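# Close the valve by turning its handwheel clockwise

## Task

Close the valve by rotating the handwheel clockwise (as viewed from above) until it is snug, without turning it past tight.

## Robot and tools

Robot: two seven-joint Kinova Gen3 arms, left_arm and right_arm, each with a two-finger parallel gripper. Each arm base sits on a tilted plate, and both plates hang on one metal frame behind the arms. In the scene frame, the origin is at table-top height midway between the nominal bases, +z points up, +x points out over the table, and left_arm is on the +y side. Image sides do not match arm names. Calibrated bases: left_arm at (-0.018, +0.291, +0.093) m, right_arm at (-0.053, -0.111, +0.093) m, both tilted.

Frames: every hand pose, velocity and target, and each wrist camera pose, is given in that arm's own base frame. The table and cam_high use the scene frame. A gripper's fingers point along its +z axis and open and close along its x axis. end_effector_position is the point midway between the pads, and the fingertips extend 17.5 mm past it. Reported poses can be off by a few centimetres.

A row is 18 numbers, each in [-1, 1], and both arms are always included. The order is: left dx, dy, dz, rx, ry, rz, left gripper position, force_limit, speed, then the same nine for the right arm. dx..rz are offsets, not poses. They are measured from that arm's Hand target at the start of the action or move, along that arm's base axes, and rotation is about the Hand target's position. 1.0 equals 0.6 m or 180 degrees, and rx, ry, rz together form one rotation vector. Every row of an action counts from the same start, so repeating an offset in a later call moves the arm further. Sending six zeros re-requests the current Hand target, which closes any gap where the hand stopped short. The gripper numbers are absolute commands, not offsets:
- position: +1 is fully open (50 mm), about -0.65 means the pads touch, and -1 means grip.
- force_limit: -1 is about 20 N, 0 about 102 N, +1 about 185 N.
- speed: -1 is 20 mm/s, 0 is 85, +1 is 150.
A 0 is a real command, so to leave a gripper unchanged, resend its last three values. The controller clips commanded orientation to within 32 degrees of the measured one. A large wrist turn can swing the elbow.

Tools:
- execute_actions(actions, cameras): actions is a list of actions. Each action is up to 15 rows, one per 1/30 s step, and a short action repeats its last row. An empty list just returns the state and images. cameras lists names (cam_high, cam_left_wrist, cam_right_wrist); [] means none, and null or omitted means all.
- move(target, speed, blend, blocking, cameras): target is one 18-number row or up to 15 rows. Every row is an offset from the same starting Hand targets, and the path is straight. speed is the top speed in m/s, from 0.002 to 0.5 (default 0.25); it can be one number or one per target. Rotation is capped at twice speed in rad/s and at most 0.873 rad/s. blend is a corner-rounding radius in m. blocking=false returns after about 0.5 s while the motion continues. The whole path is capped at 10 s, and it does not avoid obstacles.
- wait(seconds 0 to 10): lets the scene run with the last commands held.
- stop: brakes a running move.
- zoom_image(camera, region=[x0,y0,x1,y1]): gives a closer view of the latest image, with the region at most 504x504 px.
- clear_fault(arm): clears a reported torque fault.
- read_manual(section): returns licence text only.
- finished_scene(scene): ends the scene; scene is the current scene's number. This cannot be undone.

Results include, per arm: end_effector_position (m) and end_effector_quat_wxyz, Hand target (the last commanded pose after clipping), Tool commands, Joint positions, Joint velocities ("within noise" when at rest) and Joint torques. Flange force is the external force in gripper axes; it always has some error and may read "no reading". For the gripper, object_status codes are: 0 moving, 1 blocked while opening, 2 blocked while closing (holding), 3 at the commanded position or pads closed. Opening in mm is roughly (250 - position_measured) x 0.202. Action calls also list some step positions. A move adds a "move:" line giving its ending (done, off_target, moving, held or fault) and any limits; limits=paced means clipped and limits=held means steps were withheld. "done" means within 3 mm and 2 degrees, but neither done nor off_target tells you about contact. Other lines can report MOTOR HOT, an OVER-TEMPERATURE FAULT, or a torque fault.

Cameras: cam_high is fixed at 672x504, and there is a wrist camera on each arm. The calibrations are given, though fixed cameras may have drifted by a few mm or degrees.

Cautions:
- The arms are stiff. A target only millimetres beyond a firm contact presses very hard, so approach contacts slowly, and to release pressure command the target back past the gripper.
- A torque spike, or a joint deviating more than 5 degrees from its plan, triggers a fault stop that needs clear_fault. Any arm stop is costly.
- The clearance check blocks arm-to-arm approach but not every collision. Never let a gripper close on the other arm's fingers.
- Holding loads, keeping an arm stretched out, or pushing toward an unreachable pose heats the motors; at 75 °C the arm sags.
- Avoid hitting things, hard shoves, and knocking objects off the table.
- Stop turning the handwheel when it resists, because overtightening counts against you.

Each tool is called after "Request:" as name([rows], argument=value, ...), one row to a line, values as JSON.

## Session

Request:
execute_actions(actions=[])

Scene clock: 0.00 s.
left_arm: end_effector_position=(+0.3052, -0.4900, +0.0454) position_measured=3 object_status=3 end_effector_quat_wxyz=(-0.109, +0.990, -0.013, +0.092) | right_arm: end_effector_position=(+0.4599, -0.2319, +0.3147) position_measured=3 object_status=3 end_effector_quat_wxyz=(+0.000, +0.246, +0.907, -0.341)
Joint positions: left_arm=[1.173 0.956 -0.112 1.166 -0.192 1.139 1.168] | right_arm=[0.089 0.53 -0.143 1.297 0.729 1.574 2.475]
Joint velocities: within noise
Joint torques (N m): no reading
Flange force (N): no reading
Hand target: left_arm +0.3052, -0.4900, +0.0454; -0.109, +0.990, -0.013, +0.092 | right_arm +0.4599, -0.2319, +0.3147; +0.000, +0.246, +0.907, -0.341
Tool commands: left_gripper/position=+1.0 left_gripper/force_limit=+1.0 left_gripper/speed=+1.0 right_gripper/position=+1.0 right_gripper/force_limit=+1.0 right_gripper/speed=+1.0
camera_calibration:
cam_left_wrist: T_world_to_cam=[[0.981504, -0.0761913, 0.175625, -0.342153], [-0.0349065, -0.973237, -0.227139, -0.402799], [0.188231, 0.216807, -0.957895, 0.256952], [0, 0, 0, 1]] pos_world=[0.273398, -0.473797, 0.214733]
cam_right_wrist: T_world_to_cam=[[-0.868902, 0.469094, -0.15799, 0.557544], [0.460274, 0.648289, -0.606522, 0.183458], [-0.182093, -0.599727, -0.779211, 0.359744], [0, 0, 0, 1]] pos_world=[0.465517, -0.164726, 0.479674]

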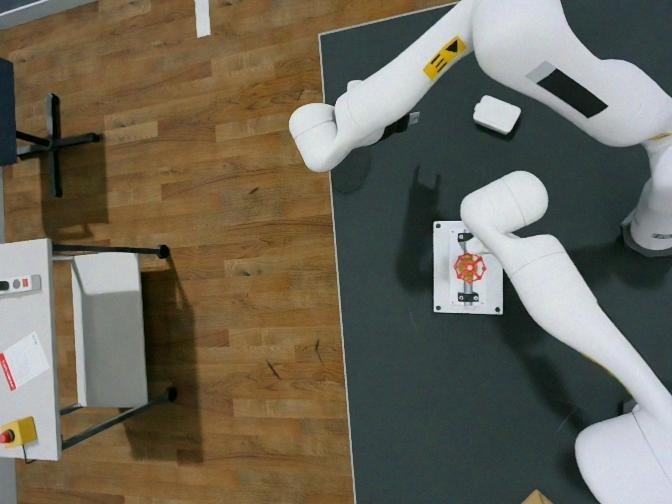

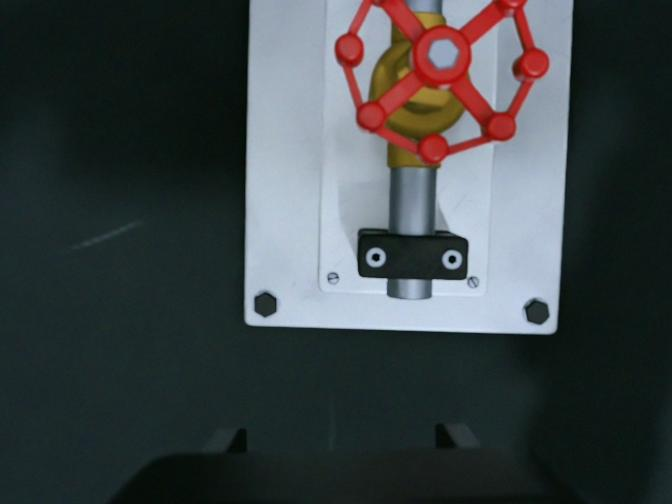

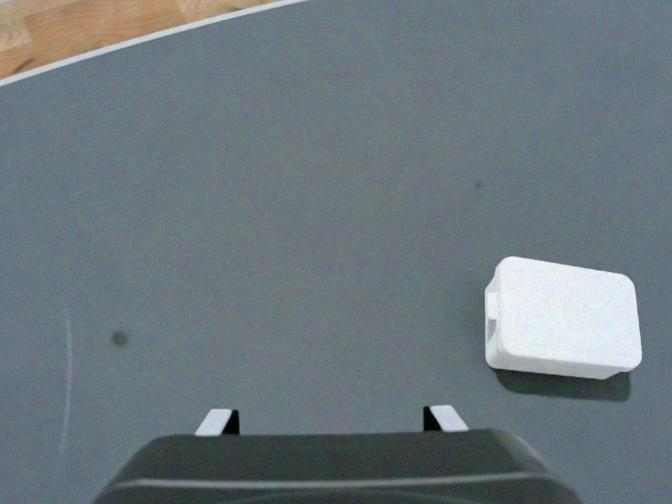

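Request:
move(target=[0.0533,0.1778,0.0553,0.0311,-0.0089,0.0040,0.145,0.1,0.2,0,0,0,0,0,0,1,1,1], cameras=["cam_left_wrist"])

Scene clock: 9.70 s.
left_arm: end_effector_position=(+0.3372, -0.3833, +0.0785) position_measured=131 object_status=3 end_effector_quat_wxyz=(-0.158, +0.982, -0.010, +0.105) | right_arm: end_effector_position=(+0.4599, -0.2319, +0.3147) position_measured=3 object_status=3 end_effector_quat_wxyz=(+0.000, +0.246, +0.907, -0.341)
Joint positions: left_arm=[1.117 0.811 -0.172 1.41 -0.256 1.092 1.107] | right_arm=[0.089 0.53 -0.143 1.297 0.729 1.574 2.475]
Joint velocities: within noise
Joint torques (N m): left_arm=[7.52 -19.67 3.57 -9.19 -0.09 0.12 0.49] | right_arm=[-4.3 -21.73 -1.57 -6.21 1.03 1.56 -0.21]
Flange force (N): left_arm=[-1.3 -3.9 1.6] | right_arm=[-3.2 1.4 -3.0]
Hand target: left_arm +0.3372, -0.3833, +0.0786; -0.158, +0.982, -0.010, +0.105 | right_arm +0.4599, -0.2319, +0.3147; +0.000, +0.246, +0.907, -0.341
Off the commanded pose: left_arm 0.000 m, 0 deg | right_arm 0.000 m, 0 deg.
move: done
camera_calibration:
cam_left_wrist: T_world_to_cam=[[0.977306, -0.0820185, 0.195307, -0.373565], [-0.0151518, -0.946705, -0.321746, -0.279426], [0.211288, 0.311485, -0.926464, 0.285609], [0, 0, 0, 1]] pos_world=[0.300508, -0.384136, 0.247662]
Images, in order (width x height): cam_left_wrist 672x504.

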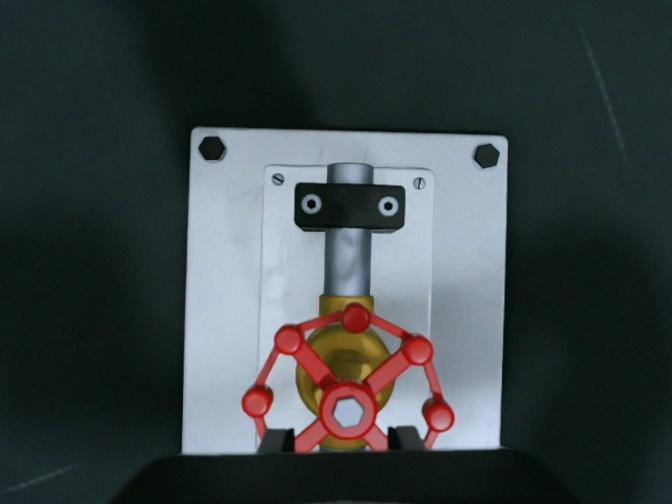

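Request:
move(target=[0,0,0,0.104,0.154,-0.4644,0.145,0.1,0.2,0,0,0,0,0,0,1,1,1], speed=0.43, cameras=["cam_left_wrist"])

Request:
zoom_image(camera="cam_left_wrist", region=[220, 300, 460, 450])

Scene clock: 18.13 s.
left_arm: end_effector_position=(+0.3372, -0.3833, +0.0786) position_measured=131 object_status=3 end_effector_quat_wxyz=(-0.185, +0.687, -0.701, -0.037) | right_arm: end_effector_position=(+0.4599, -0.2319, +0.3147) position_measured=3 object_status=3 end_effector_quat_wxyz=(+0.000, +0.246, +0.907, -0.341)
Joint positions: left_arm=[0.893 0.817 0.229 1.422 -0.553 1.165 -0.238] | right_arm=[0.089 0.53 -0.143 1.297 0.729 1.574 2.475]
Joint velocities: within noise
Joint torques (N m): left_arm=[7.73 -20.43 6.25 -8.31 -0.12 0.16 0.32] | right_arm=[-4.35 -21.77 -1.55 -6.19 1.03 1.53 -0.21]
Flange force (N): left_arm=[-2.4 1.0 2.1] | right_arm=[-3.4 1.4 -3.1]
Hand target: left_arm +0.3372, -0.3833, +0.0786; -0.185, +0.687, -0.701, -0.037 | right_arm +0.4599, -0.2319, +0.3147; +0.000, +0.246, +0.907, -0.341
Off the commanded pose: left_arm 0.000 m, 0 deg | right_arm 0.000 m, 0 deg.
move: done
camera_calibration:
cam_left_wrist: T_world_to_cam=[[-0.0172451, -0.94898, -0.314865, -0.330466], [-0.977135, 0.0827418, -0.19586, 0.429658], [0.21192, 0.304288, -0.928708, 0.282808], [0, 0, 0, 1]] pos_world=[0.354202, -0.435212, 0.242747]
Images, in order (width x height): cam_left_wrist 672x504.

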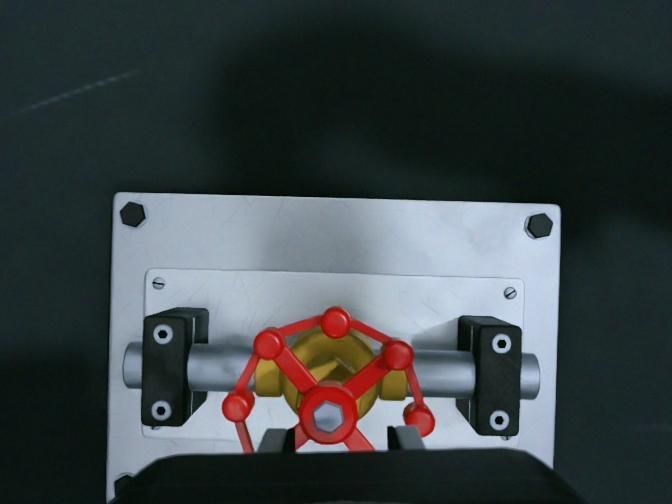

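Scaled by 2.100.

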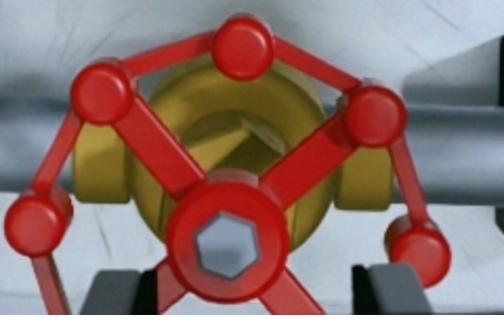

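Request:
move([
  [0.0042,0.006,0.003,0,0,0,0.145,0.1,0.2,0,0,0,0,0,0,1,1,1],
  [0.0173,0.0255,-0.0558,0,0,0,0.145,0.1,0.2,0,0,0,0,0,0,1,1,1],
], speed=[0.05,0.04], cameras=["cam_left_wrist"])

Request:
zoom_image(camera="cam_left_wrist", region=[220, 330, 460, 480])

Scene clock: 25.07 s.
left_arm: end_effector_position=(+0.3476, -0.3680, +0.0451) position_measured=131 object_status=3 end_effector_quat_wxyz=(-0.185, +0.687, -0.701, -0.037) | right_arm: end_effector_position=(+0.4599, -0.2319, +0.3147) position_measured=3 object_status=3 end_effector_quat_wxyz=(+0.000, +0.246, +0.907, -0.341)
Joint positions: left_arm=[0.87 0.853 0.21 1.477 -0.58 1.072 -0.222] | right_arm=[0.089 0.53 -0.143 1.297 0.729 1.574 2.475]
Joint velocities: within noise
Joint torques (N m): left_arm=[7.78 -20.75 6.13 -7.69 -0.17 0.48 0.33] | right_arm=[-4.33 -21.75 -1.54 -6.19 1.02 1.54 -0.2]
Flange force (N): left_arm=[-2.1 1.0 2.6] | right_arm=[-3.3 1.5 -3.1]
Hand target: left_arm +0.3476, -0.3680, +0.0451; -0.185, +0.687, -0.701, -0.037 | right_arm +0.4599, -0.2319, +0.3147; +0.000, +0.246, +0.907, -0.341
Off the commanded pose: left_arm 0.000 m, 0 deg | right_arm 0.000 m, 0 deg.
move: done
camera_calibration:
cam_left_wrist: T_world_to_cam=[[-0.0173686, -0.94897, -0.314889, -0.326261], [-0.977154, 0.0828316, -0.195729, 0.43201], [0.211824, 0.304295, -0.928728, 0.24488], [0, 0, 0, 1]] pos_world=[0.364602, -0.419911, 0.209247]
Images, in order (width x height): cam_left_wrist 672x504.

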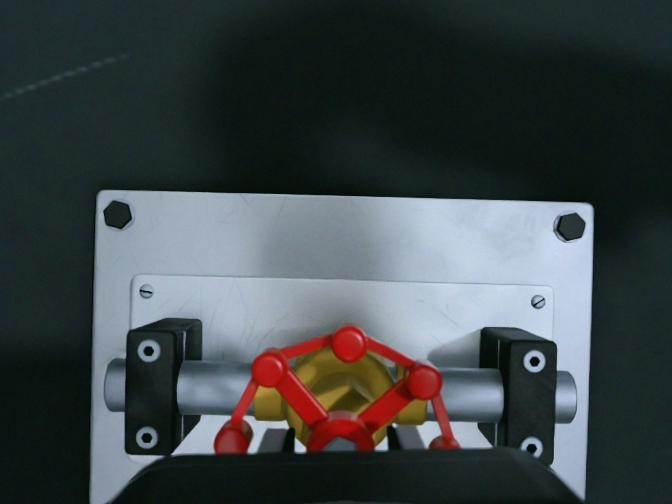

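Scaled by 2.100.

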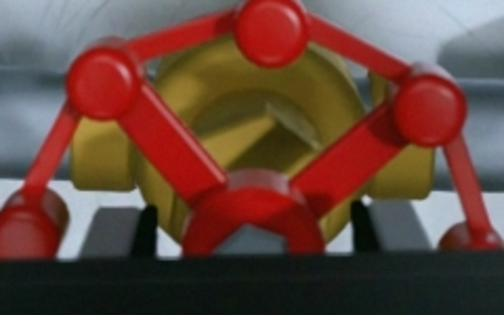

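Request:
move(target=[0.0028,0.00414,-0.0125,0,0,0,0.145,0.1,0.2,0,0,0,0,0,0,1,1,1], speed=0.03, cameras=["cam_left_wrist"])

Request:
zoom_image(camera="cam_left_wrist", region=[220, 330, 460, 480])

Scene clock: 30.97 s.
left_arm: end_effector_position=(+0.3492, -0.3655, +0.0376) position_measured=131 object_status=3 end_effector_quat_wxyz=(-0.185, +0.687, -0.701, -0.037) | right_arm: end_effector_position=(+0.4599, -0.2319, +0.3147) position_measured=3 object_status=3 end_effector_quat_wxyz=(+0.000, +0.246, +0.907, -0.341)
Joint positions: left_arm=[0.867 0.862 0.205 1.486 -0.586 1.053 -0.217] | right_arm=[0.089 0.53 -0.143 1.297 0.729 1.574 2.475]
Joint velocities: within noise
Joint torques (N m): left_arm=[7.86 -20.84 6.2 -7.77 -0.15 0.35 0.43] | right_arm=[-4.32 -21.73 -1.56 -6.2 1.03 1.54 -0.2]
Flange force (N): left_arm=[-2.5 1.0 2.5] | right_arm=[-3.3 1.4 -3.1]
Hand target: left_arm +0.3492, -0.3655, +0.0376; -0.185, +0.687, -0.701, -0.037 | right_arm +0.4599, -0.2319, +0.3147; +0.000, +0.246, +0.907, -0.341
Off the commanded pose: left_arm 0.000 m, 0 deg | right_arm 0.000 m, 0 deg.
move: done
camera_calibration:
cam_left_wrist: T_world_to_cam=[[-0.017276, -0.948978, -0.31487, -0.326264], [-0.977155, 0.0827417, -0.195759, 0.431868], [0.211824, 0.304295, -0.928728, 0.236814], [0, 0, 0, 1]] pos_world=[0.366202, -0.417412, 0.201747]
Images, in order (width x height): cam_left_wrist 672x504.

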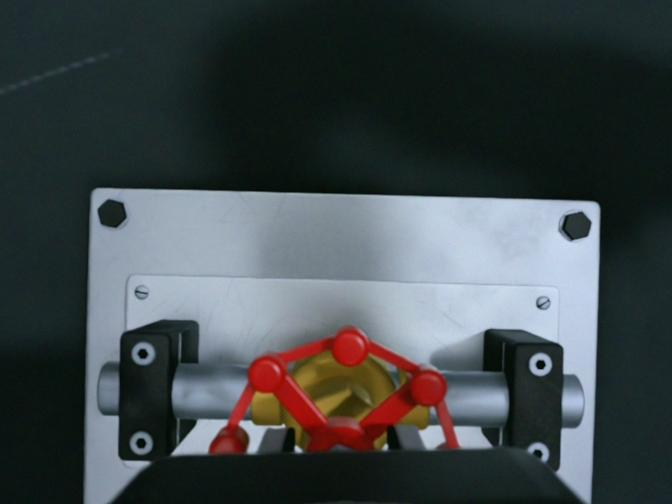

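Scaled by 2.100.

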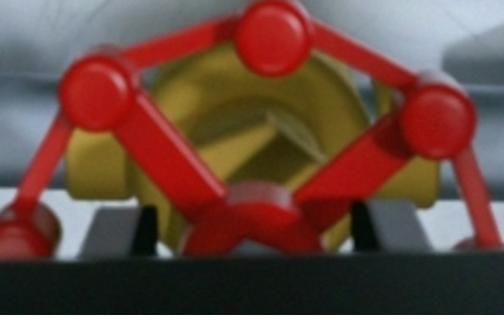

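Request:
move(target=[0.00104,0.00154,-0.00464,0,0,0,0.145,0.1,0.2,0,0,0,0,0,0,1,1,1], speed=0.02, cameras=[])

Request:
move(target=[0.00042,0.00062,-0.00186,0,0,0,0.145,0.1,0.2,0,0,0,0,0,0,1,1,1], speed=0.02, cameras=[])

Request:
move(target=[0.00035,0.00052,-0.00155,0,0,0,0.145,0.1,0.2,0,0,0,0,0,0,1,1,1], speed=0.02, cameras=["cam_left_wrist"])

Request:
zoom_image(camera="cam_left_wrist", region=[220, 330, 460, 480])

Scene clock: 35.57 s.
left_arm: end_effector_position=(+0.3499, -0.3646, +0.0348) position_measured=131 object_status=3 end_effector_quat_wxyz=(-0.185, +0.687, -0.701, -0.037) | right_arm: end_effector_position=(+0.4599, -0.2319, +0.3147) position_measured=3 object_status=3 end_effector_quat_wxyz=(+0.000, +0.246, +0.907, -0.341)
Joint positions: left_arm=[0.866 0.866 0.203 1.489 -0.588 1.047 -0.215] | right_arm=[0.089 0.53 -0.143 1.297 0.729 1.574 2.475]
Joint velocities: within noise
Joint torques (N m): left_arm=[7.88 -20.89 6.09 -7.51 -0.16 0.19 0.42] | right_arm=[-4.33 -21.76 -1.54 -6.22 1.03 1.54 -0.21]
Flange force (N): left_arm=[-1.5 0.3 1.9] | right_arm=[-3.3 1.4 -3.0]
Hand target: left_arm +0.3499, -0.3646, +0.0348; -0.185, +0.687, -0.701, -0.037 | right_arm +0.4599, -0.2319, +0.3147; +0.000, +0.246, +0.907, -0.341
Off the commanded pose: left_arm 0.000 m, 0 deg | right_arm 0.000 m, 0 deg.
move: done
No camera images: "cameras" was empty.

Scene clock: 36.27 s.
left_arm: end_effector_position=(+0.3501, -0.3642, +0.0337) position_measured=131 object_status=3 end_effector_quat_wxyz=(-0.185, +0.687, -0.701, -0.037) | right_arm: end_effector_position=(+0.4599, -0.2319, +0.3147) position_measured=3 object_status=3 end_effector_quat_wxyz=(+0.000, +0.246, +0.907, -0.341)
Joint positions: left_arm=[0.866 0.868 0.203 1.49 -0.589 1.044 -0.215] | right_arm=[0.089 0.53 -0.143 1.297 0.729 1.574 2.475]
Joint velocities: within noise
Joint torques (N m): left_arm=[7.88 -20.82 6.13 -7.59 -0.13 0.26 0.43] | right_arm=[-4.33 -21.76 -1.57 -6.21 1.02 1.55 -0.22]
Flange force (N): left_arm=[-2.1 0.6 2.1] | right_arm=[-3.3 1.4 -3.0]
Hand target: left_arm +0.3501, -0.3642, +0.0337; -0.185, +0.687, -0.701, -0.037 | right_arm +0.4599, -0.2319, +0.3147; +0.000, +0.246, +0.907, -0.341
Off the commanded pose: left_arm 0.000 m, 0 deg | right_arm 0.000 m, 0 deg.
move: done
No camera images: "cameras" was empty.

Scene clock: 36.97 s.
left_arm: end_effector_position=(+0.3503, -0.3639, +0.0328) position_measured=131 object_status=3 end_effector_quat_wxyz=(-0.185, +0.687, -0.701, -0.037) | right_arm: end_effector_position=(+0.4599, -0.2319, +0.3147) position_measured=3 object_status=3 end_effector_quat_wxyz=(+0.000, +0.246, +0.907, -0.341)
Joint positions: left_arm=[0.866 0.869 0.202 1.491 -0.589 1.041 -0.214] | right_arm=[0.089 0.53 -0.143 1.297 0.729 1.574 2.475]
Joint velocities: within noise
Joint torques (N m): left_arm=[7.85 -20.84 6.1 -7.55 -0.07 0.14 0.34] | right_arm=[-4.33 -21.74 -1.54 -6.18 1.04 1.52 -0.21]
Flange force (N): left_arm=[-1.8 0.6 1.8] | right_arm=[-3.4 1.4 -3.1]
Hand target: left_arm +0.3503, -0.3639, +0.0328; -0.185, +0.687, -0.701, -0.037 | right_arm +0.4599, -0.2319, +0.3147; +0.000, +0.246, +0.907, -0.341
Off the commanded pose: left_arm 0.000 m, 0 deg | right_arm 0.000 m, 0 deg.
move: done
camera_calibration:
cam_left_wrist: T_world_to_cam=[[-0.0173686, -0.94897, -0.314889, -0.326196], [-0.977154, 0.0828316, -0.195729, 0.431901], [0.211824, 0.304295, -0.928728, 0.231637], [0, 0, 0, 1]] pos_world=[0.367302, -0.415811, 0.196947]
Images, in order (width x height): cam_left_wrist 672x504.

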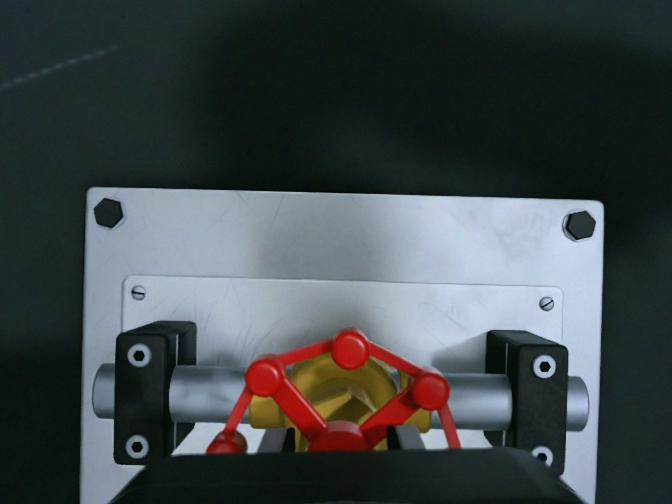

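Scaled by 2.100.

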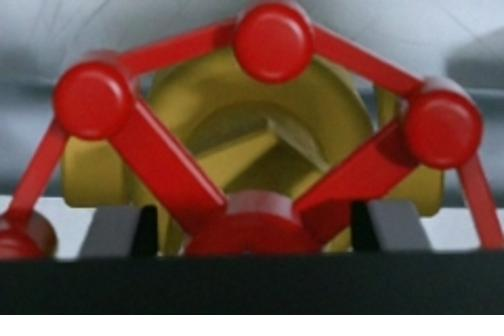

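Request:
move(target=[0.00042,0.00062,-0.00186,0,0,0,0.145,0.1,0.2,0,0,0,0,0,0,1,1,1], speed=0.02, cameras=[])

Request:
move(target=[0.00028,0.00041,-0.00124,0,0,0,0.145,0.1,0.2,0,0,0,0,0,0,1,1,1], speed=0.02, cameras=[])

Scene clock: 39.73 s.
left_arm: end_effector_position=(+0.3506, -0.3635, +0.0316) position_measured=131 object_status=3 end_effector_quat_wxyz=(-0.185, +0.687, -0.701, -0.037) | right_arm: end_effector_position=(+0.4599, -0.2319, +0.3147) position_measured=3 object_status=3 end_effector_quat_wxyz=(+0.000, +0.246, +0.907, -0.341)
Joint positions: left_arm=[0.865 0.87 0.201 1.492 -0.59 1.039 -0.213] | right_arm=[0.089 0.53 -0.143 1.297 0.729 1.574 2.475]
Joint velocities: within noise
Joint torques (N m): left_arm=[7.87 -20.81 6.18 -7.52 -0.13 0.26 0.45] | right_arm=[-4.3 -21.73 -1.55 -6.19 1.01 1.54 -0.2]
Flange force (N): left_arm=[-2.0 0.5 2.0] | right_arm=[-3.3 1.5 -3.1]
Hand target: left_arm +0.3506, -0.3635, +0.0316; -0.185, +0.687, -0.701, -0.037 | right_arm +0.4599, -0.2319, +0.3147; +0.000, +0.246, +0.907, -0.341
Off the commanded pose: left_arm 0.000 m, 0 deg | right_arm 0.000 m, 0 deg.
move: done
No camera images: "cameras" was empty.

Scene clock: 40.43 s.
left_arm: end_effector_position=(+0.3508, -0.3632, +0.0309) position_measured=131 object_status=3 end_effector_quat_wxyz=(-0.185, +0.687, -0.701, -0.037) | right_arm: end_effector_position=(+0.4599, -0.2319, +0.3147) position_measured=3 object_status=3 end_effector_quat_wxyz=(+0.000, +0.246, +0.907, -0.341)
Joint positions: left_arm=[0.865 0.871 0.201 1.493 -0.591 1.037 -0.213] | right_arm=[0.089 0.53 -0.143 1.297 0.729 1.574 2.475]
Joint velocities: within noise
Joint torques (N m): left_arm=[7.91 -20.81 6.11 -7.6 -0.15 0.21 0.39] | right_arm=[-4.3 -21.75 -1.55 -6.17 1.02 1.54 -0.22]
Flange force (N): left_arm=[-2.2 0.8 2.0] | right_arm=[-3.4 1.5 -3.2]
Hand target: left_arm +0.3508, -0.3632, +0.0309; -0.185, +0.687, -0.701, -0.037 | right_arm +0.4599, -0.2319, +0.3147; +0.000, +0.246, +0.907, -0.341
Off the commanded pose: left_arm 0.000 m, 0 deg | right_arm 0.000 m, 0 deg.
move: done
No camera images: "cameras" was empty.

Request:
move(target=[0.00028,0.00041,-0.00124,0,0,0,0.145,0.1,0.2,0,0,0,0,0,0,1,1,1], speed=0.02, cameras=[])

Request:
move(target=[0.00028,0.00041,-0.00124,0,0,0,0.145,0.1,0.2,0,0,0,0,0,0,1,1,1], speed=0.02, cameras=["cam_left_wrist"])

Request:
zoom_image(camera="cam_left_wrist", region=[220, 330, 460, 480])

Scene clock: 43.33 s.
left_arm: end_effector_position=(+0.3509, -0.3630, +0.0302) position_measured=131 object_status=3 end_effector_quat_wxyz=(-0.185, +0.687, -0.701, -0.037) | right_arm: end_effector_position=(+0.4599, -0.2319, +0.3147) position_measured=3 object_status=3 end_effector_quat_wxyz=(+0.000, +0.246, +0.907, -0.341)
Joint positions: left_arm=[0.865 0.872 0.2 1.494 -0.592 1.035 -0.212] | right_arm=[0.089 0.53 -0.143 1.297 0.729 1.574 2.475]
Joint velocities: within noise
Joint torques (N m): left_arm=[7.97 -20.89 6.09 -7.58 -0.15 0.24 0.41] | right_arm=[-4.31 -21.75 -1.55 -6.22 1.02 1.55 -0.21]
Flange force (N): left_arm=[-2.2 0.6 2.1] | right_arm=[-3.2 1.5 -3.0]
Hand target: left_arm +0.3509, -0.3630, +0.0301; -0.185, +0.687, -0.701, -0.037 | right_arm +0.4599, -0.2319, +0.3147; +0.000, +0.246, +0.907, -0.341
Off the commanded pose: left_arm 0.000 m, 0 deg | right_arm 0.000 m, 0 deg.
move: done
No camera images: "cameras" was empty.

Scene clock: 44.03 s.
left_arm: end_effector_position=(+0.3511, -0.3628, +0.0294) position_measured=131 object_status=3 end_effector_quat_wxyz=(-0.185, +0.687, -0.701, -0.037) | right_arm: end_effector_position=(+0.4599, -0.2319, +0.3147) position_measured=3 object_status=3 end_effector_quat_wxyz=(+0.000, +0.246, +0.907, -0.341)
Joint positions: left_arm=[0.864 0.873 0.2 1.495 -0.592 1.033 -0.212] | right_arm=[0.089 0.53 -0.143 1.297 0.729 1.574 2.475]
Joint velocities: within noise
Joint torques (N m): left_arm=[7.97 -20.84 6.06 -7.48 -0.11 0.24 0.43] | right_arm=[-4.34 -21.76 -1.57 -6.2 1.03 1.52 -0.21]
Flange force (N): left_arm=[-2.0 0.4 1.9] | right_arm=[-3.4 1.4 -3.1]
Hand target: left_arm +0.3511, -0.3628, +0.0294; -0.185, +0.687, -0.701, -0.037 | right_arm +0.4599, -0.2319, +0.3147; +0.000, +0.246, +0.907, -0.341
Off the commanded pose: left_arm 0.000 m, 0 deg | right_arm 0.000 m, 0 deg.
move: done
camera_calibration:
cam_left_wrist: T_world_to_cam=[[-0.0173377, -0.948972, -0.314884, -0.326222], [-0.977133, 0.0828317, -0.19583, 0.431939], [0.211919, 0.304289, -0.928708, 0.227933], [0, 0, 0, 1]] pos_world=[0.368103, -0.414711, 0.193547]
Images, in order (width x height): cam_left_wrist 672x504.

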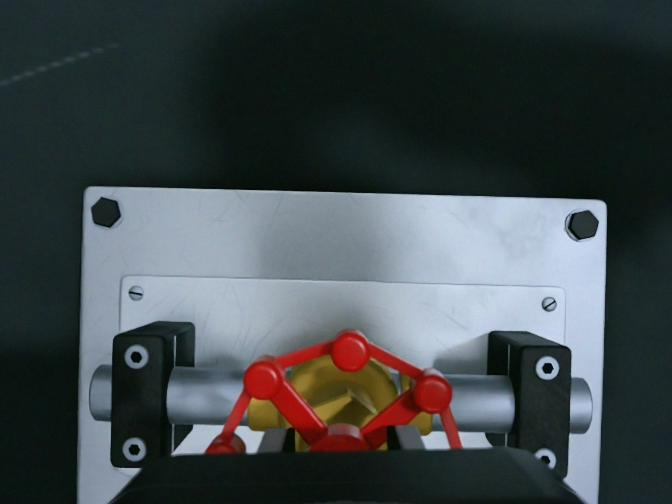

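Scaled by 2.100.

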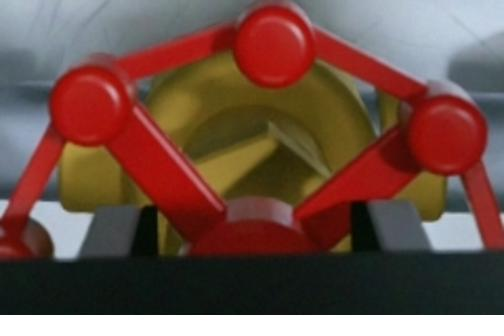

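Request:
move(target=[0.00028,0.00041,-0.00124,0,0,0,0.145,0.1,0.2,0,0,0,0,0,0,1,1,1], speed=0.02, cameras=[])

Request:
move(target=[0.00028,0.00041,-0.00124,0,0,0,0.145,0.1,0.2,0,0,0,0,0,0,1,1,1], speed=0.02, cameras=[])

Scene clock: 48.80 s.
left_arm: end_effector_position=(+0.3513, -0.3625, +0.0287) position_measured=131 object_status=3 end_effector_quat_wxyz=(-0.185, +0.687, -0.701, -0.037) | right_arm: end_effector_position=(+0.4599, -0.2319, +0.3147) position_measured=3 object_status=3 end_effector_quat_wxyz=(+0.000, +0.246, +0.907, -0.341)
Joint positions: left_arm=[0.864 0.874 0.2 1.495 -0.593 1.031 -0.211] | right_arm=[0.089 0.53 -0.143 1.297 0.729 1.574 2.475]
Joint velocities: within noise
Joint torques (N m): left_arm=[7.93 -20.92 6.12 -7.57 -0.14 0.21 0.38] | right_arm=[-4.35 -21.73 -1.55 -6.22 1.01 1.55 -0.22]
Flange force (N): left_arm=[-2.1 0.7 2.1] | right_arm=[-3.2 1.4 -3.0]
Hand target: left_arm +0.3513, -0.3625, +0.0287; -0.185, +0.687, -0.701, -0.037 | right_arm +0.4599, -0.2319, +0.3147; +0.000, +0.246, +0.907, -0.341
Off the commanded pose: left_arm 0.000 m, 0 deg | right_arm 0.000 m, 0 deg.
move: done
No camera images: "cameras" was empty.

Scene clock: 49.50 s.
left_arm: end_effector_position=(+0.3514, -0.3623, +0.0279) position_measured=131 object_status=3 end_effector_quat_wxyz=(-0.185, +0.687, -0.701, -0.037) | right_arm: end_effector_position=(+0.4599, -0.2319, +0.3147) position_measured=3 object_status=3 end_effector_quat_wxyz=(+0.000, +0.246, +0.907, -0.341)
Joint positions: left_arm=[0.864 0.875 0.199 1.496 -0.593 1.03 -0.211] | right_arm=[0.089 0.53 -0.143 1.297 0.729 1.574 2.475]
Joint velocities: within noise
Joint torques (N m): left_arm=[7.91 -20.86 6.06 -7.58 -0.14 0.23 0.42] | right_arm=[-4.31 -21.76 -1.54 -6.2 1.01 1.55 -0.19]
Flange force (N): left_arm=[-2.3 0.7 2.0] | right_arm=[-3.3 1.5 -3.0]
Hand target: left_arm +0.3514, -0.3623, +0.0279; -0.185, +0.687, -0.701, -0.037 | right_arm +0.4599, -0.2319, +0.3147; +0.000, +0.246, +0.907, -0.341
Off the commanded pose: left_arm 0.000 m, 0 deg | right_arm 0.000 m, 0 deg.
move: done
No camera images: "cameras" was empty.

Request:
move(target=[0,0,0,0,0,0,-1,0.5,-0.8,0,0,0,0,0,0,1,1,1], cameras=["cam_left_wrist"])

Scene clock: 53.47 s.
left_arm: end_effector_position=(+0.3515, -0.3622, +0.0279) position_measured=167 object_status=2 end_effector_quat_wxyz=(-0.185, +0.687, -0.701, -0.037) | right_arm: end_effector_position=(+0.4599, -0.2319, +0.3147) position_measured=3 object_status=3 end_effector_quat_wxyz=(+0.000, +0.246, +0.907, -0.341)
Joint positions: left_arm=[0.864 0.875 0.199 1.496 -0.593 1.03 -0.211] | right_arm=[0.089 0.53 -0.143 1.297 0.729 1.574 2.475]
Joint velocities: within noise
Joint torques (N m): left_arm=[7.88 -19.63 6.27 -8.23 -0.25 -0.87 0.41] | right_arm=[-4.31 -21.79 -1.54 -6.2 1.03 1.53 -0.21]
Flange force (N): left_arm=[-5.1 1.8 -1.4] | right_arm=[-3.4 1.5 -3.1]
Hand target: left_arm +0.3514, -0.3623, +0.0279; -0.185, +0.687, -0.701, -0.037 | right_arm +0.4599, -0.2319, +0.3147; +0.000, +0.246, +0.907, -0.341
Off the commanded pose: left_arm 0.000 m, 0 deg | right_arm 0.000 m, 0 deg.
move: done
camera_calibration:
cam_left_wrist: T_world_to_cam=[[-0.0172246, -0.948951, -0.314953, -0.326233], [-0.977137, 0.0827388, -0.195852, 0.431962], [0.211913, 0.304379, -0.92868, 0.226337], [0, 0, 0, 1]] pos_world=[0.368502, -0.414212, 0.192047]
Images, in order (width x height): cam_left_wrist 672x504.

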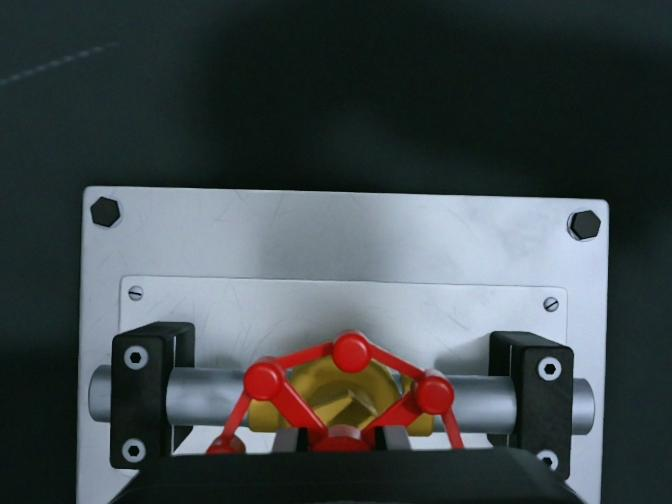

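Request:
move(target=[0.0002,0.0003,-0.0008,0.192,0.2856,-0.8599,-1,0.5,-0.8,0,0,0,0,0,0,1,1,1], speed=0.3, blocking=false, cameras=[])

Request:
wait(seconds=0.7, cameras=[])

Request:
wait(seconds=0.6, cameras=[])

Scene clock: 57.33 s.
left_arm: end_effector_position=(+0.3514, -0.3623, +0.0279) position_measured=167 object_status=2 end_effector_quat_wxyz=(+0.181, -0.613, +0.767, +0.055) | right_arm: end_effector_position=(+0.4599, -0.2319, +0.3147) position_measured=3 object_status=3 end_effector_quat_wxyz=(+0.000, +0.246, +0.907, -0.341)
Joint positions: left_arm=[0.837 0.88 0.247 1.499 -0.634 1.043 -0.381] | right_arm=[0.089 0.53 -0.143 1.297 0.729 1.574 2.475]
Joint velocities: left_arm=[-0.081 0.016 0.141 0.005 -0.117 0.044 -0.503] | right_arm=[within noise]
Joint torques (N m): left_arm=[8.39 -20 7.05 -8.8 -0.91 -1.07 0.12] | right_arm=[-4.31 -21.78 -1.55 -6.23 1.01 1.54 -0.2]
Flange force (N): left_arm=[-6.0 4.3 -0.5] | right_arm=[-3.2 1.5 -3.0]
Hand target: left_arm +0.3514, -0.3623, +0.0279; +0.178, -0.590, +0.785, +0.061 | right_arm +0.4599, -0.2319, +0.3147; +0.000, +0.246, +0.907, -0.341
Tool commands: left_gripper/position=-1.0 left_gripper/force_limit=+0.5 left_gripper/speed=-0.8 right_gripper/position=+1.0 right_gripper/force_limit=+1.0 right_gripper/speed=+1.0
Off the commanded pose: left_arm 0.001 m, 155 deg | right_arm 0.000 m, 0 deg.
move: running
No camera images: "cameras" was empty.

Scene clock: 58.03 s.
left_arm: end_effector_position=(+0.3515, -0.3623, +0.0278) position_measured=167 object_status=2 end_effector_quat_wxyz=(+0.166, -0.442, +0.877, +0.091) | right_arm: end_effector_position=(+0.4599, -0.2319, +0.3147) position_measured=3 object_status=3 end_effector_quat_wxyz=(+0.000, +0.246, +0.907, -0.341)
Joint positions: left_arm=[0.781 0.894 0.347 1.502 -0.712 1.079 -0.74] | right_arm=[0.089 0.53 -0.143 1.297 0.729 1.574 2.475]
Joint velocities: left_arm=[-0.078 0.023 0.142 0.003 -0.108 0.054 -0.52] | right_arm=[within noise]
Joint torques (N m): left_arm=[8.59 -19.33 7.72 -8.44 -0.95 -1.8 0.35] | right_arm=[-4.32 -21.75 -1.54 -6.23 1.02 1.57 -0.22]
Flange force (N): left_arm=[-4.6 5.4 -3.1] | right_arm=[-3.2 1.4 -2.9]
Hand target: left_arm +0.3515, -0.3622, +0.0278; +0.161, -0.414, +0.890, +0.097 | right_arm +0.4599, -0.2319, +0.3147; +0.000, +0.246, +0.907, -0.341
Tool commands: left_gripper/position=-1.0 left_gripper/force_limit=+0.5 left_gripper/speed=-0.8 right_gripper/position=+1.0 right_gripper/force_limit=+1.0 right_gripper/speed=+1.0
Off the commanded pose: left_arm 0.000 m, 131 deg | right_arm 0.000 m, 0 deg.
earlier move: running
wait: 0.70 s; no rest
No camera images: "cameras" was empty.

Scene clock: 58.63 s.
left_arm: end_effector_position=(+0.3515, -0.3622, +0.0278) position_measured=167 object_status=2 end_effector_quat_wxyz=(+0.146, -0.279, +0.942, +0.119) | right_arm: end_effector_position=(+0.4599, -0.2319, +0.3147) position_measured=3 object_status=3 end_effector_quat_wxyz=(+0.000, +0.246, +0.907, -0.341)
Joint positions: left_arm=[0.735 0.91 0.431 1.504 -0.774 1.112 -1.053] | right_arm=[0.089 0.53 -0.143 1.297 0.729 1.574 2.475]
Joint velocities: left_arm=[-0.074 0.029 0.137 0.003 -0.102 0.057 -0.527] | right_arm=[within noise]
Joint torques (N m): left_arm=[9.63 -19.25 9.65 -7.91 -0.75 -2.4 0.02] | right_arm=[-4.33 -21.81 -1.56 -6.2 1.03 1.52 -0.21]
Flange force (N): left_arm=[-3.7 5.8 -2.8] | right_arm=[-3.5 1.5 -3.1]
Hand target: left_arm +0.3515, -0.3622, +0.0278; +0.141, -0.249, +0.950, +0.124 | right_arm +0.4599, -0.2319, +0.3147; +0.000, +0.246, +0.907, -0.341
Tool commands: left_gripper/position=-1.0 left_gripper/force_limit=+0.5 left_gripper/speed=-0.8 right_gripper/position=+1.0 right_gripper/force_limit=+1.0 right_gripper/speed=+1.0
Off the commanded pose: left_arm 0.000 m, 111 deg | right_arm 0.000 m, 0 deg.
earlier move: running
wait: 0.60 s; no rest
No camera images: "cameras" was empty.

Request:
wait(seconds=0.8, cameras=[])

Request:
wait(seconds=0.8, cameras=["cam_left_wrist"])

Scene clock: 60.93 s.
left_arm: end_effector_position=(+0.3515, -0.3621, +0.0275) position_measured=168 object_status=2 end_effector_quat_wxyz=(+0.037, +0.380, +0.905, +0.186) | right_arm: end_effector_position=(+0.4599, -0.2319, +0.3147) position_measured=3 object_status=3 end_effector_quat_wxyz=(+0.000, +0.246, +0.907, -0.341)
Joint positions: left_arm=[0.591 0.992 0.716 1.507 -0.982 1.256 -2.285] | right_arm=[0.089 0.53 -0.143 1.297 0.729 1.574 2.475]
Joint velocities: left_arm=[-0.051 0.041 0.11 0.001 -0.081 0.066 -0.545] | right_arm=[within noise]
Joint torques (N m): left_arm=[10.24 -17.16 10.73 -6.23 0.47 -2.65 0.4] | right_arm=[-4.34 -21.77 -1.56 -6.18 1.01 1.53 -0.23]
Flange force (N): left_arm=[5.5 7.7 -4.4] | right_arm=[-3.5 1.4 -3.1]
Hand target: left_arm +0.3515, -0.3621, +0.0275; +0.030, +0.408, +0.893, +0.187 | right_arm +0.4599, -0.2319, +0.3147; +0.000, +0.246, +0.907, -0.341
Tool commands: left_gripper/position=-1.0 left_gripper/force_limit=+0.5 left_gripper/speed=-0.8 right_gripper/position=+1.0 right_gripper/force_limit=+1.0 right_gripper/speed=+1.0
Off the commanded pose: left_arm 0.000 m, 32 deg | right_arm 0.000 m, 0 deg.
earlier move: running
wait: 0.80 s; no rest
No camera images: "cameras" was empty.

Scene clock: 61.73 s.
left_arm: end_effector_position=(+0.3516, -0.3621, +0.0275) position_measured=168 object_status=2 end_effector_quat_wxyz=(-0.008, +0.583, +0.790, +0.189) | right_arm: end_effector_position=(+0.4599, -0.2319, +0.3147) position_measured=3 object_status=3 end_effector_quat_wxyz=(+0.000, +0.246, +0.907, -0.341)
Joint positions: left_arm=[0.553 1.025 0.803 1.509 -1.044 1.308 -2.724] | right_arm=[0.089 0.53 -0.143 1.297 0.729 1.574 2.475]
Joint velocities: left_arm=[-0.044 0.043 0.103 0.002 -0.072 0.065 -0.55] | right_arm=[within noise]
Joint torques (N m): left_arm=[11.95 -16.61 11.69 -5.16 0.42 -2.24 0.07] | right_arm=[-4.35 -21.77 -1.57 -6.22 1.02 1.57 -0.2]
Flange force (N): left_arm=[10.0 6.4 -3.1] | right_arm=[-3.2 1.4 -2.9]
Hand target: left_arm +0.3515, -0.3621, +0.0274; -0.015, +0.607, +0.772, +0.189 | right_arm +0.4599, -0.2319, +0.3147; +0.000, +0.246, +0.907, -0.341
Tool commands: left_gripper/position=-1.0 left_gripper/force_limit=+0.5 left_gripper/speed=-0.8 right_gripper/position=+1.0 right_gripper/force_limit=+1.0 right_gripper/speed=+1.0
Off the commanded pose: left_arm 0.000 m, 5 deg | right_arm 0.000 m, 0 deg.
earlier move: running
wait: 0.80 s; no rest
camera_calibration:
cam_left_wrist: T_world_to_cam=[[-0.291372, 0.924823, 0.244551, 0.433263], [0.934565, 0.220633, 0.279122, -0.203263], [0.204182, 0.309877, -0.928593, 0.230582], [0, 0, 0, 1]] pos_world=[0.269122, -0.427297, 0.164897]
Images, in order (width x height): cam_left_wrist 672x504.

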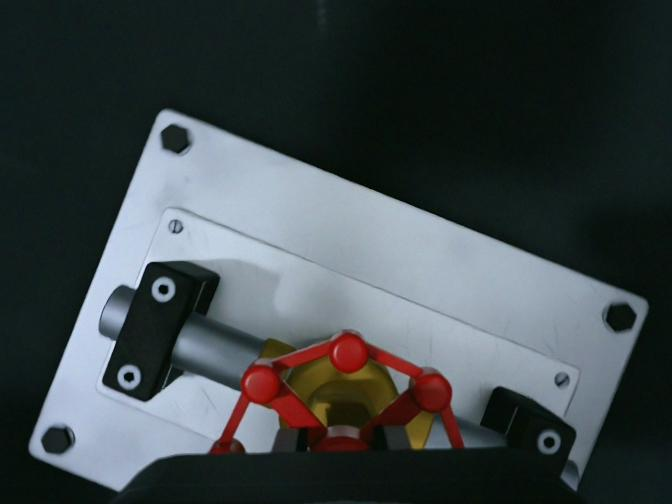

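Request:
wait(seconds=1.0, cameras=[])

Request:
move(target=[0.0001,0.0001,-0.0003,0.192,0.2856,-0.8599,-1,0.5,-0.8,0,0,0,0,0,0,1,1,1], speed=0.3, blocking=false, cameras=[])

Request:
wait(seconds=0.8, cameras=[])

Request:
wait(seconds=0.8, cameras=[])

Scene clock: 65.00 s.
left_arm: end_effector_position=(+0.3516, -0.3621, +0.0274) position_measured=168 object_status=2 end_effector_quat_wxyz=(-0.017, +0.617, +0.764, +0.189) | right_arm: end_effector_position=(+0.4599, -0.2319, +0.3147) position_measured=3 object_status=3 end_effector_quat_wxyz=(+0.000, +0.246, +0.907, -0.341)
Joint positions: left_arm=[0.547 1.033 0.818 1.506 -1.052 1.32 -2.807] | right_arm=[0.089 0.53 -0.143 1.297 0.729 1.574 2.475]
Joint velocities: within noise
Joint torques (N m): left_arm=[11.44 -16.68 11.75 -4.67 0.88 -2.28 0.06] | right_arm=[-4.33 -21.76 -1.52 -6.21 1.03 1.55 -0.22]
Flange force (N): left_arm=[8.0 5.5 -3.1] | right_arm=[-3.3 1.4 -3.0]
Hand target: left_arm +0.3516, -0.3621, +0.0274; -0.017, +0.617, +0.764, +0.189 | right_arm +0.4599, -0.2319, +0.3147; +0.000, +0.246, +0.907, -0.341
Tool commands: left_gripper/position=-1.0 left_gripper/force_limit=+0.5 left_gripper/speed=-0.8 right_gripper/position=+1.0 right_gripper/force_limit=+1.0 right_gripper/speed=+1.0
Off the commanded pose: left_arm 0.000 m, 0 deg | right_arm 0.000 m, 0 deg.
earlier move: done
wait: 0.00 of 1 s (the move ended)
No camera images: "cameras" was empty.

Scene clock: 65.50 s.
left_arm: end_effector_position=(+0.3516, -0.3621, +0.0274) position_measured=168 object_status=2 end_effector_quat_wxyz=(-0.035, +0.690, +0.699, +0.187) | right_arm: end_effector_position=(+0.4599, -0.2319, +0.3147) position_measured=3 object_status=3 end_effector_quat_wxyz=(+0.000, +0.246, +0.907, -0.341)
Joint positions: left_arm=[0.533 1.046 0.851 1.509 -1.078 1.34 -2.99] | right_arm=[0.089 0.53 -0.143 1.297 0.729 1.574 2.475]
Joint velocities: left_arm=[-0.039 0.041 0.097 0.004 -0.071 0.06 -0.546] | right_arm=[within noise]
Joint torques (N m): left_arm=[11.05 -16.74 11.93 -4.58 1.16 -2.23 -0.11] | right_arm=[-4.31 -21.75 -1.56 -6.18 1.03 1.55 -0.2]
Flange force (N): left_arm=[8.4 2.9 -2.3] | right_arm=[-3.4 1.5 -3.1]
Hand target: left_arm +0.3516, -0.3621, +0.0274; -0.042, +0.711, +0.677, +0.185 | right_arm +0.4599, -0.2319, +0.3147; +0.000, +0.246, +0.907, -0.341
Tool commands: left_gripper/position=-1.0 left_gripper/force_limit=+0.5 left_gripper/speed=-0.8 right_gripper/position=+1.0 right_gripper/force_limit=+1.0 right_gripper/speed=+1.0
Off the commanded pose: left_arm 0.000 m, 155 deg | right_arm 0.000 m, 0 deg.
move: running
No camera images: "cameras" was empty.

Scene clock: 66.30 s.
left_arm: end_effector_position=(+0.3515, -0.3621, +0.0274) position_measured=168 object_status=2 end_effector_quat_wxyz=(-0.078, +0.835, +0.516, +0.173) | right_arm: end_effector_position=(+0.4599, -0.2319, +0.3147) position_measured=3 object_status=3 end_effector_quat_wxyz=(+0.000, +0.246, +0.907, -0.341)
Joint positions: left_arm=[0.504 1.08 0.926 1.511 -1.131 1.39 -3.436] | right_arm=[0.089 0.53 -0.143 1.297 0.729 1.574 2.475]
Joint velocities: left_arm=[-0.034 0.043 0.09 0.003 -0.065 0.063 -0.563] | right_arm=[within noise]
Joint torques (N m): left_arm=[11.65 -17.79 12.22 -3.83 0.83 -2.39 0.05] | right_arm=[-4.32 -21.78 -1.56 -6.21 1 1.53 -0.2]
Flange force (N): left_arm=[7.8 1.6 -1.6] | right_arm=[-3.3 1.5 -3.0]
Hand target: left_arm +0.3516, -0.3621, +0.0274; -0.084, +0.851, +0.489, +0.170 | right_arm +0.4599, -0.2319, +0.3147; +0.000, +0.246, +0.907, -0.341
Tool commands: left_gripper/position=-1.0 left_gripper/force_limit=+0.5 left_gripper/speed=-0.8 right_gripper/position=+1.0 right_gripper/force_limit=+1.0 right_gripper/speed=+1.0
Off the commanded pose: left_arm 0.000 m, 128 deg | right_arm 0.000 m, 0 deg.
earlier move: running
wait: 0.80 s; no rest
No camera images: "cameras" was empty.

Scene clock: 67.10 s.
left_arm: end_effector_position=(+0.3516, -0.3621, +0.0274) position_measured=168 object_status=2 end_effector_quat_wxyz=(-0.116, +0.933, +0.304, +0.150) | right_arm: end_effector_position=(+0.4599, -0.2319, +0.3147) position_measured=3 object_status=3 end_effector_quat_wxyz=(+0.000, +0.246, +0.907, -0.341)
Joint positions: left_arm=[0.479 1.114 0.994 1.513 -1.18 1.439 -3.888] | right_arm=[0.089 0.53 -0.143 1.297 0.729 1.574 2.475]
Joint velocities: left_arm=[-0.028 0.042 0.084 0.002 -0.056 0.061 -0.563] | right_arm=[within noise]
Joint torques (N m): left_arm=[11.82 -17.77 12.37 -3.86 0.98 -2.19 0.19] | right_arm=[-4.32 -21.75 -1.56 -6.21 1 1.55 -0.2]
Flange force (N): left_arm=[8.1 -4.0 -0.4] | right_arm=[-3.2 1.4 -3.0]
Hand target: left_arm +0.3516, -0.3621, +0.0274; -0.122, +0.943, +0.274, +0.146 | right_arm +0.4599, -0.2319, +0.3147; +0.000, +0.246, +0.907, -0.341
Tool commands: left_gripper/position=-1.0 left_gripper/force_limit=+0.5 left_gripper/speed=-0.8 right_gripper/position=+1.0 right_gripper/force_limit=+1.0 right_gripper/speed=+1.0
Off the commanded pose: left_arm 0.000 m, 101 deg | right_arm 0.000 m, 0 deg.
earlier move: running
wait: 0.80 s; no rest
No camera images: "cameras" was empty.

Request:
wait(seconds=0.9, cameras=[])

Request:
wait(seconds=0.9, cameras=[])

Request:
wait(seconds=1.5, cameras=[])

Request:
move(target=[0.0001,0.00015,-0.0005,0.192,0.2856,-0.8599,-1,0.5,-0.8,0,0,0,0,0,0,1,1,1], speed=0.3, blocking=false, cameras=[])

Request:
wait(seconds=0.8, cameras=[])

Scene clock: 70.30 s.
left_arm: end_effector_position=(+0.3516, -0.3620, +0.0273) position_measured=168 object_status=2 end_effector_quat_wxyz=(-0.189, +0.830, -0.525, +0.006) | right_arm: end_effector_position=(+0.4599, -0.2319, +0.3147) position_measured=3 object_status=3 end_effector_quat_wxyz=(+0.000, +0.246, +0.907, -0.341)
Joint positions: left_arm=[0.419 1.229 1.196 1.516 -1.32 1.597 -5.585] | right_arm=[0.089 0.53 -0.143 1.297 0.729 1.574 2.475]
Joint velocities: within noise
Joint torques (N m): left_arm=[13.18 -19.75 14.47 -3.84 -0.17 -3.22 0.16] | right_arm=[-4.29 -21.79 -1.5 -6.19 1.03 1.54 -0.21]
Flange force (N): left_arm=[-9.2 -6.9 3.7] | right_arm=[-3.4 1.5 -3.1]
Hand target: left_arm +0.3516, -0.3620, +0.0273; -0.189, +0.830, -0.525, +0.006 | right_arm +0.4599, -0.2319, +0.3147; +0.000, +0.246, +0.907, -0.341
Tool commands: left_gripper/position=-1.0 left_gripper/force_limit=+0.5 left_gripper/speed=-0.8 right_gripper/position=+1.0 right_gripper/force_limit=+1.0 right_gripper/speed=+1.0
Off the commanded pose: left_arm 0.000 m, 0 deg | right_arm 0.000 m, 0 deg.
earlier move: done
wait: 0.10 of 0.9 s (the move ended)
No camera images: "cameras" was empty.

Scene clock: 71.20 s.
left_arm: end_effector_position=(+0.3516, -0.3620, +0.0273) position_measured=168 object_status=2 end_effector_quat_wxyz=(-0.189, +0.830, -0.525, +0.006) | right_arm: end_effector_position=(+0.4599, -0.2319, +0.3147) position_measured=3 object_status=3 end_effector_quat_wxyz=(+0.000, +0.246, +0.907, -0.341)
Joint positions: left_arm=[0.419 1.229 1.196 1.516 -1.32 1.597 -5.585] | right_arm=[0.089 0.53 -0.143 1.297 0.729 1.574 2.475]
Joint velocities: within noise
Joint torques (N m): left_arm=[13.17 -19.75 14.43 -3.67 -0.17 -3.27 0.06] | right_arm=[-4.33 -21.78 -1.58 -6.16 1.02 1.55 -0.21]
Flange force (N): left_arm=[-8.7 -6.8 3.5] | right_arm=[-3.5 1.5 -3.1]
Hand target: left_arm +0.3516, -0.3620, +0.0273; -0.189, +0.830, -0.525, +0.006 | right_arm +0.4599, -0.2319, +0.3147; +0.000, +0.246, +0.907, -0.341
Tool commands: left_gripper/position=-1.0 left_gripper/force_limit=+0.5 left_gripper/speed=-0.8 right_gripper/position=+1.0 right_gripper/force_limit=+1.0 right_gripper/speed=+1.0
Off the commanded pose: left_arm 0.000 m, 0 deg | right_arm 0.000 m, 0 deg.
wait: 0.90 s; at rest by 0.17 s
No camera images: "cameras" was empty.

Scene clock: 72.70 s.
left_arm: end_effector_position=(+0.3516, -0.3620, +0.0273) position_measured=168 object_status=2 end_effector_quat_wxyz=(-0.189, +0.830, -0.525, +0.006) | right_arm: end_effector_position=(+0.4599, -0.2319, +0.3147) position_measured=3 object_status=3 end_effector_quat_wxyz=(+0.000, +0.246, +0.907, -0.341)
Joint positions: left_arm=[0.419 1.229 1.196 1.516 -1.32 1.597 -5.585] | right_arm=[0.089 0.53 -0.143 1.297 0.729 1.574 2.475]
Joint velocities: within noise
Joint torques (N m): left_arm=[13.15 -19.83 14.41 -3.66 -0.18 -3.29 0.06] | right_arm=[-4.32 -21.76 -1.55 -6.21 1.03 1.55 -0.2]
Flange force (N): left_arm=[-8.6 -6.7 3.5] | right_arm=[-3.2 1.5 -3.0]
Hand target: left_arm +0.3516, -0.3620, +0.0273; -0.189, +0.830, -0.525, +0.006 | right_arm +0.4599, -0.2319, +0.3147; +0.000, +0.246, +0.907, -0.341
Tool commands: left_gripper/position=-1.0 left_gripper/force_limit=+0.5 left_gripper/speed=-0.8 right_gripper/position=+1.0 right_gripper/force_limit=+1.0 right_gripper/speed=+1.0
Off the commanded pose: left_arm 0.000 m, 0 deg | right_arm 0.000 m, 0 deg.
wait: 1.50 s; at rest by 0.17 s
No camera images: "cameras" was empty.

Scene clock: 73.20 s.
left_arm: end_effector_position=(+0.3516, -0.3620, +0.0272) position_measured=168 object_status=2 end_effector_quat_wxyz=(-0.189, +0.774, -0.604, -0.012) | right_arm: end_effector_position=(+0.4599, -0.2319, +0.3147) position_measured=3 object_status=3 end_effector_quat_wxyz=(+0.000, +0.246, +0.907, -0.341)
Joint positions: left_arm=[0.415 1.24 1.214 1.519 -1.334 1.611 -5.777] | right_arm=[0.089 0.53 -0.143 1.297 0.729 1.574 2.475]
Joint velocities: left_arm=[-0.012 0.033 0.054 0.004 -0.037 0.043 -0.573] | right_arm=[within noise]
Joint torques (N m): left_arm=[13.51 -19.84 14.6 -3.58 -0.37 -3.58 -0.18] | right_arm=[-4.33 -21.76 -1.56 -6.2 1.03 1.56 -0.23]
Flange force (N): left_arm=[-10.8 -4.6 3.5] | right_arm=[-3.4 1.4 -3.0]
Hand target: left_arm +0.3516, -0.3620, +0.0272; -0.188, +0.754, -0.629, -0.019 | right_arm +0.4599, -0.2319, +0.3147; +0.000, +0.246, +0.907, -0.341
Tool commands: left_gripper/position=-1.0 left_gripper/force_limit=+0.5 left_gripper/speed=-0.8 right_gripper/position=+1.0 right_gripper/force_limit=+1.0 right_gripper/speed=+1.0
Off the commanded pose: left_arm 0.000 m, 155 deg | right_arm 0.000 m, 0 deg.
move: running
No camera images: "cameras" was empty.

Scene clock: 74.00 s.
left_arm: end_effector_position=(+0.3516, -0.3620, +0.0272) position_measured=168 object_status=2 end_effector_quat_wxyz=(+0.180, -0.609, +0.770, +0.056) | right_arm: end_effector_position=(+0.4599, -0.2319, +0.3147) position_measured=3 object_status=3 end_effector_quat_wxyz=(+0.000, +0.246, +0.907, -0.341)
Joint positions: left_arm=[0.406 1.266 1.255 1.519 -1.362 1.645 -6.244] | right_arm=[0.089 0.53 -0.143 1.297 0.729 1.574 2.475]
Joint velocities: left_arm=[-0.009 0.031 0.049 0 -0.034 0.041 -0.587] | right_arm=[within noise]
Joint torques (N m): left_arm=[14.26 -19.78 15.32 -3.51 -0.48 -4.35 -0.1] | right_arm=[-4.33 -21.75 -1.53 -6.2 1.04 1.54 -0.2]
Flange force (N): left_arm=[-13.7 1.0 3.9] | right_arm=[-3.3 1.5 -3.1]
Hand target: left_arm +0.3516, -0.3620, +0.0272; +0.178, -0.585, +0.789, +0.062 | right_arm +0.4599, -0.2319, +0.3147; +0.000, +0.246, +0.907, -0.341
Tool commands: left_gripper/position=-1.0 left_gripper/force_limit=+0.5 left_gripper/speed=-0.8 right_gripper/position=+1.0 right_gripper/force_limit=+1.0 right_gripper/speed=+1.0
Off the commanded pose: left_arm 0.000 m, 128 deg | right_arm 0.000 m, 0 deg.
earlier move: running
wait: 0.80 s; no rest
No camera images: "cameras" was empty.


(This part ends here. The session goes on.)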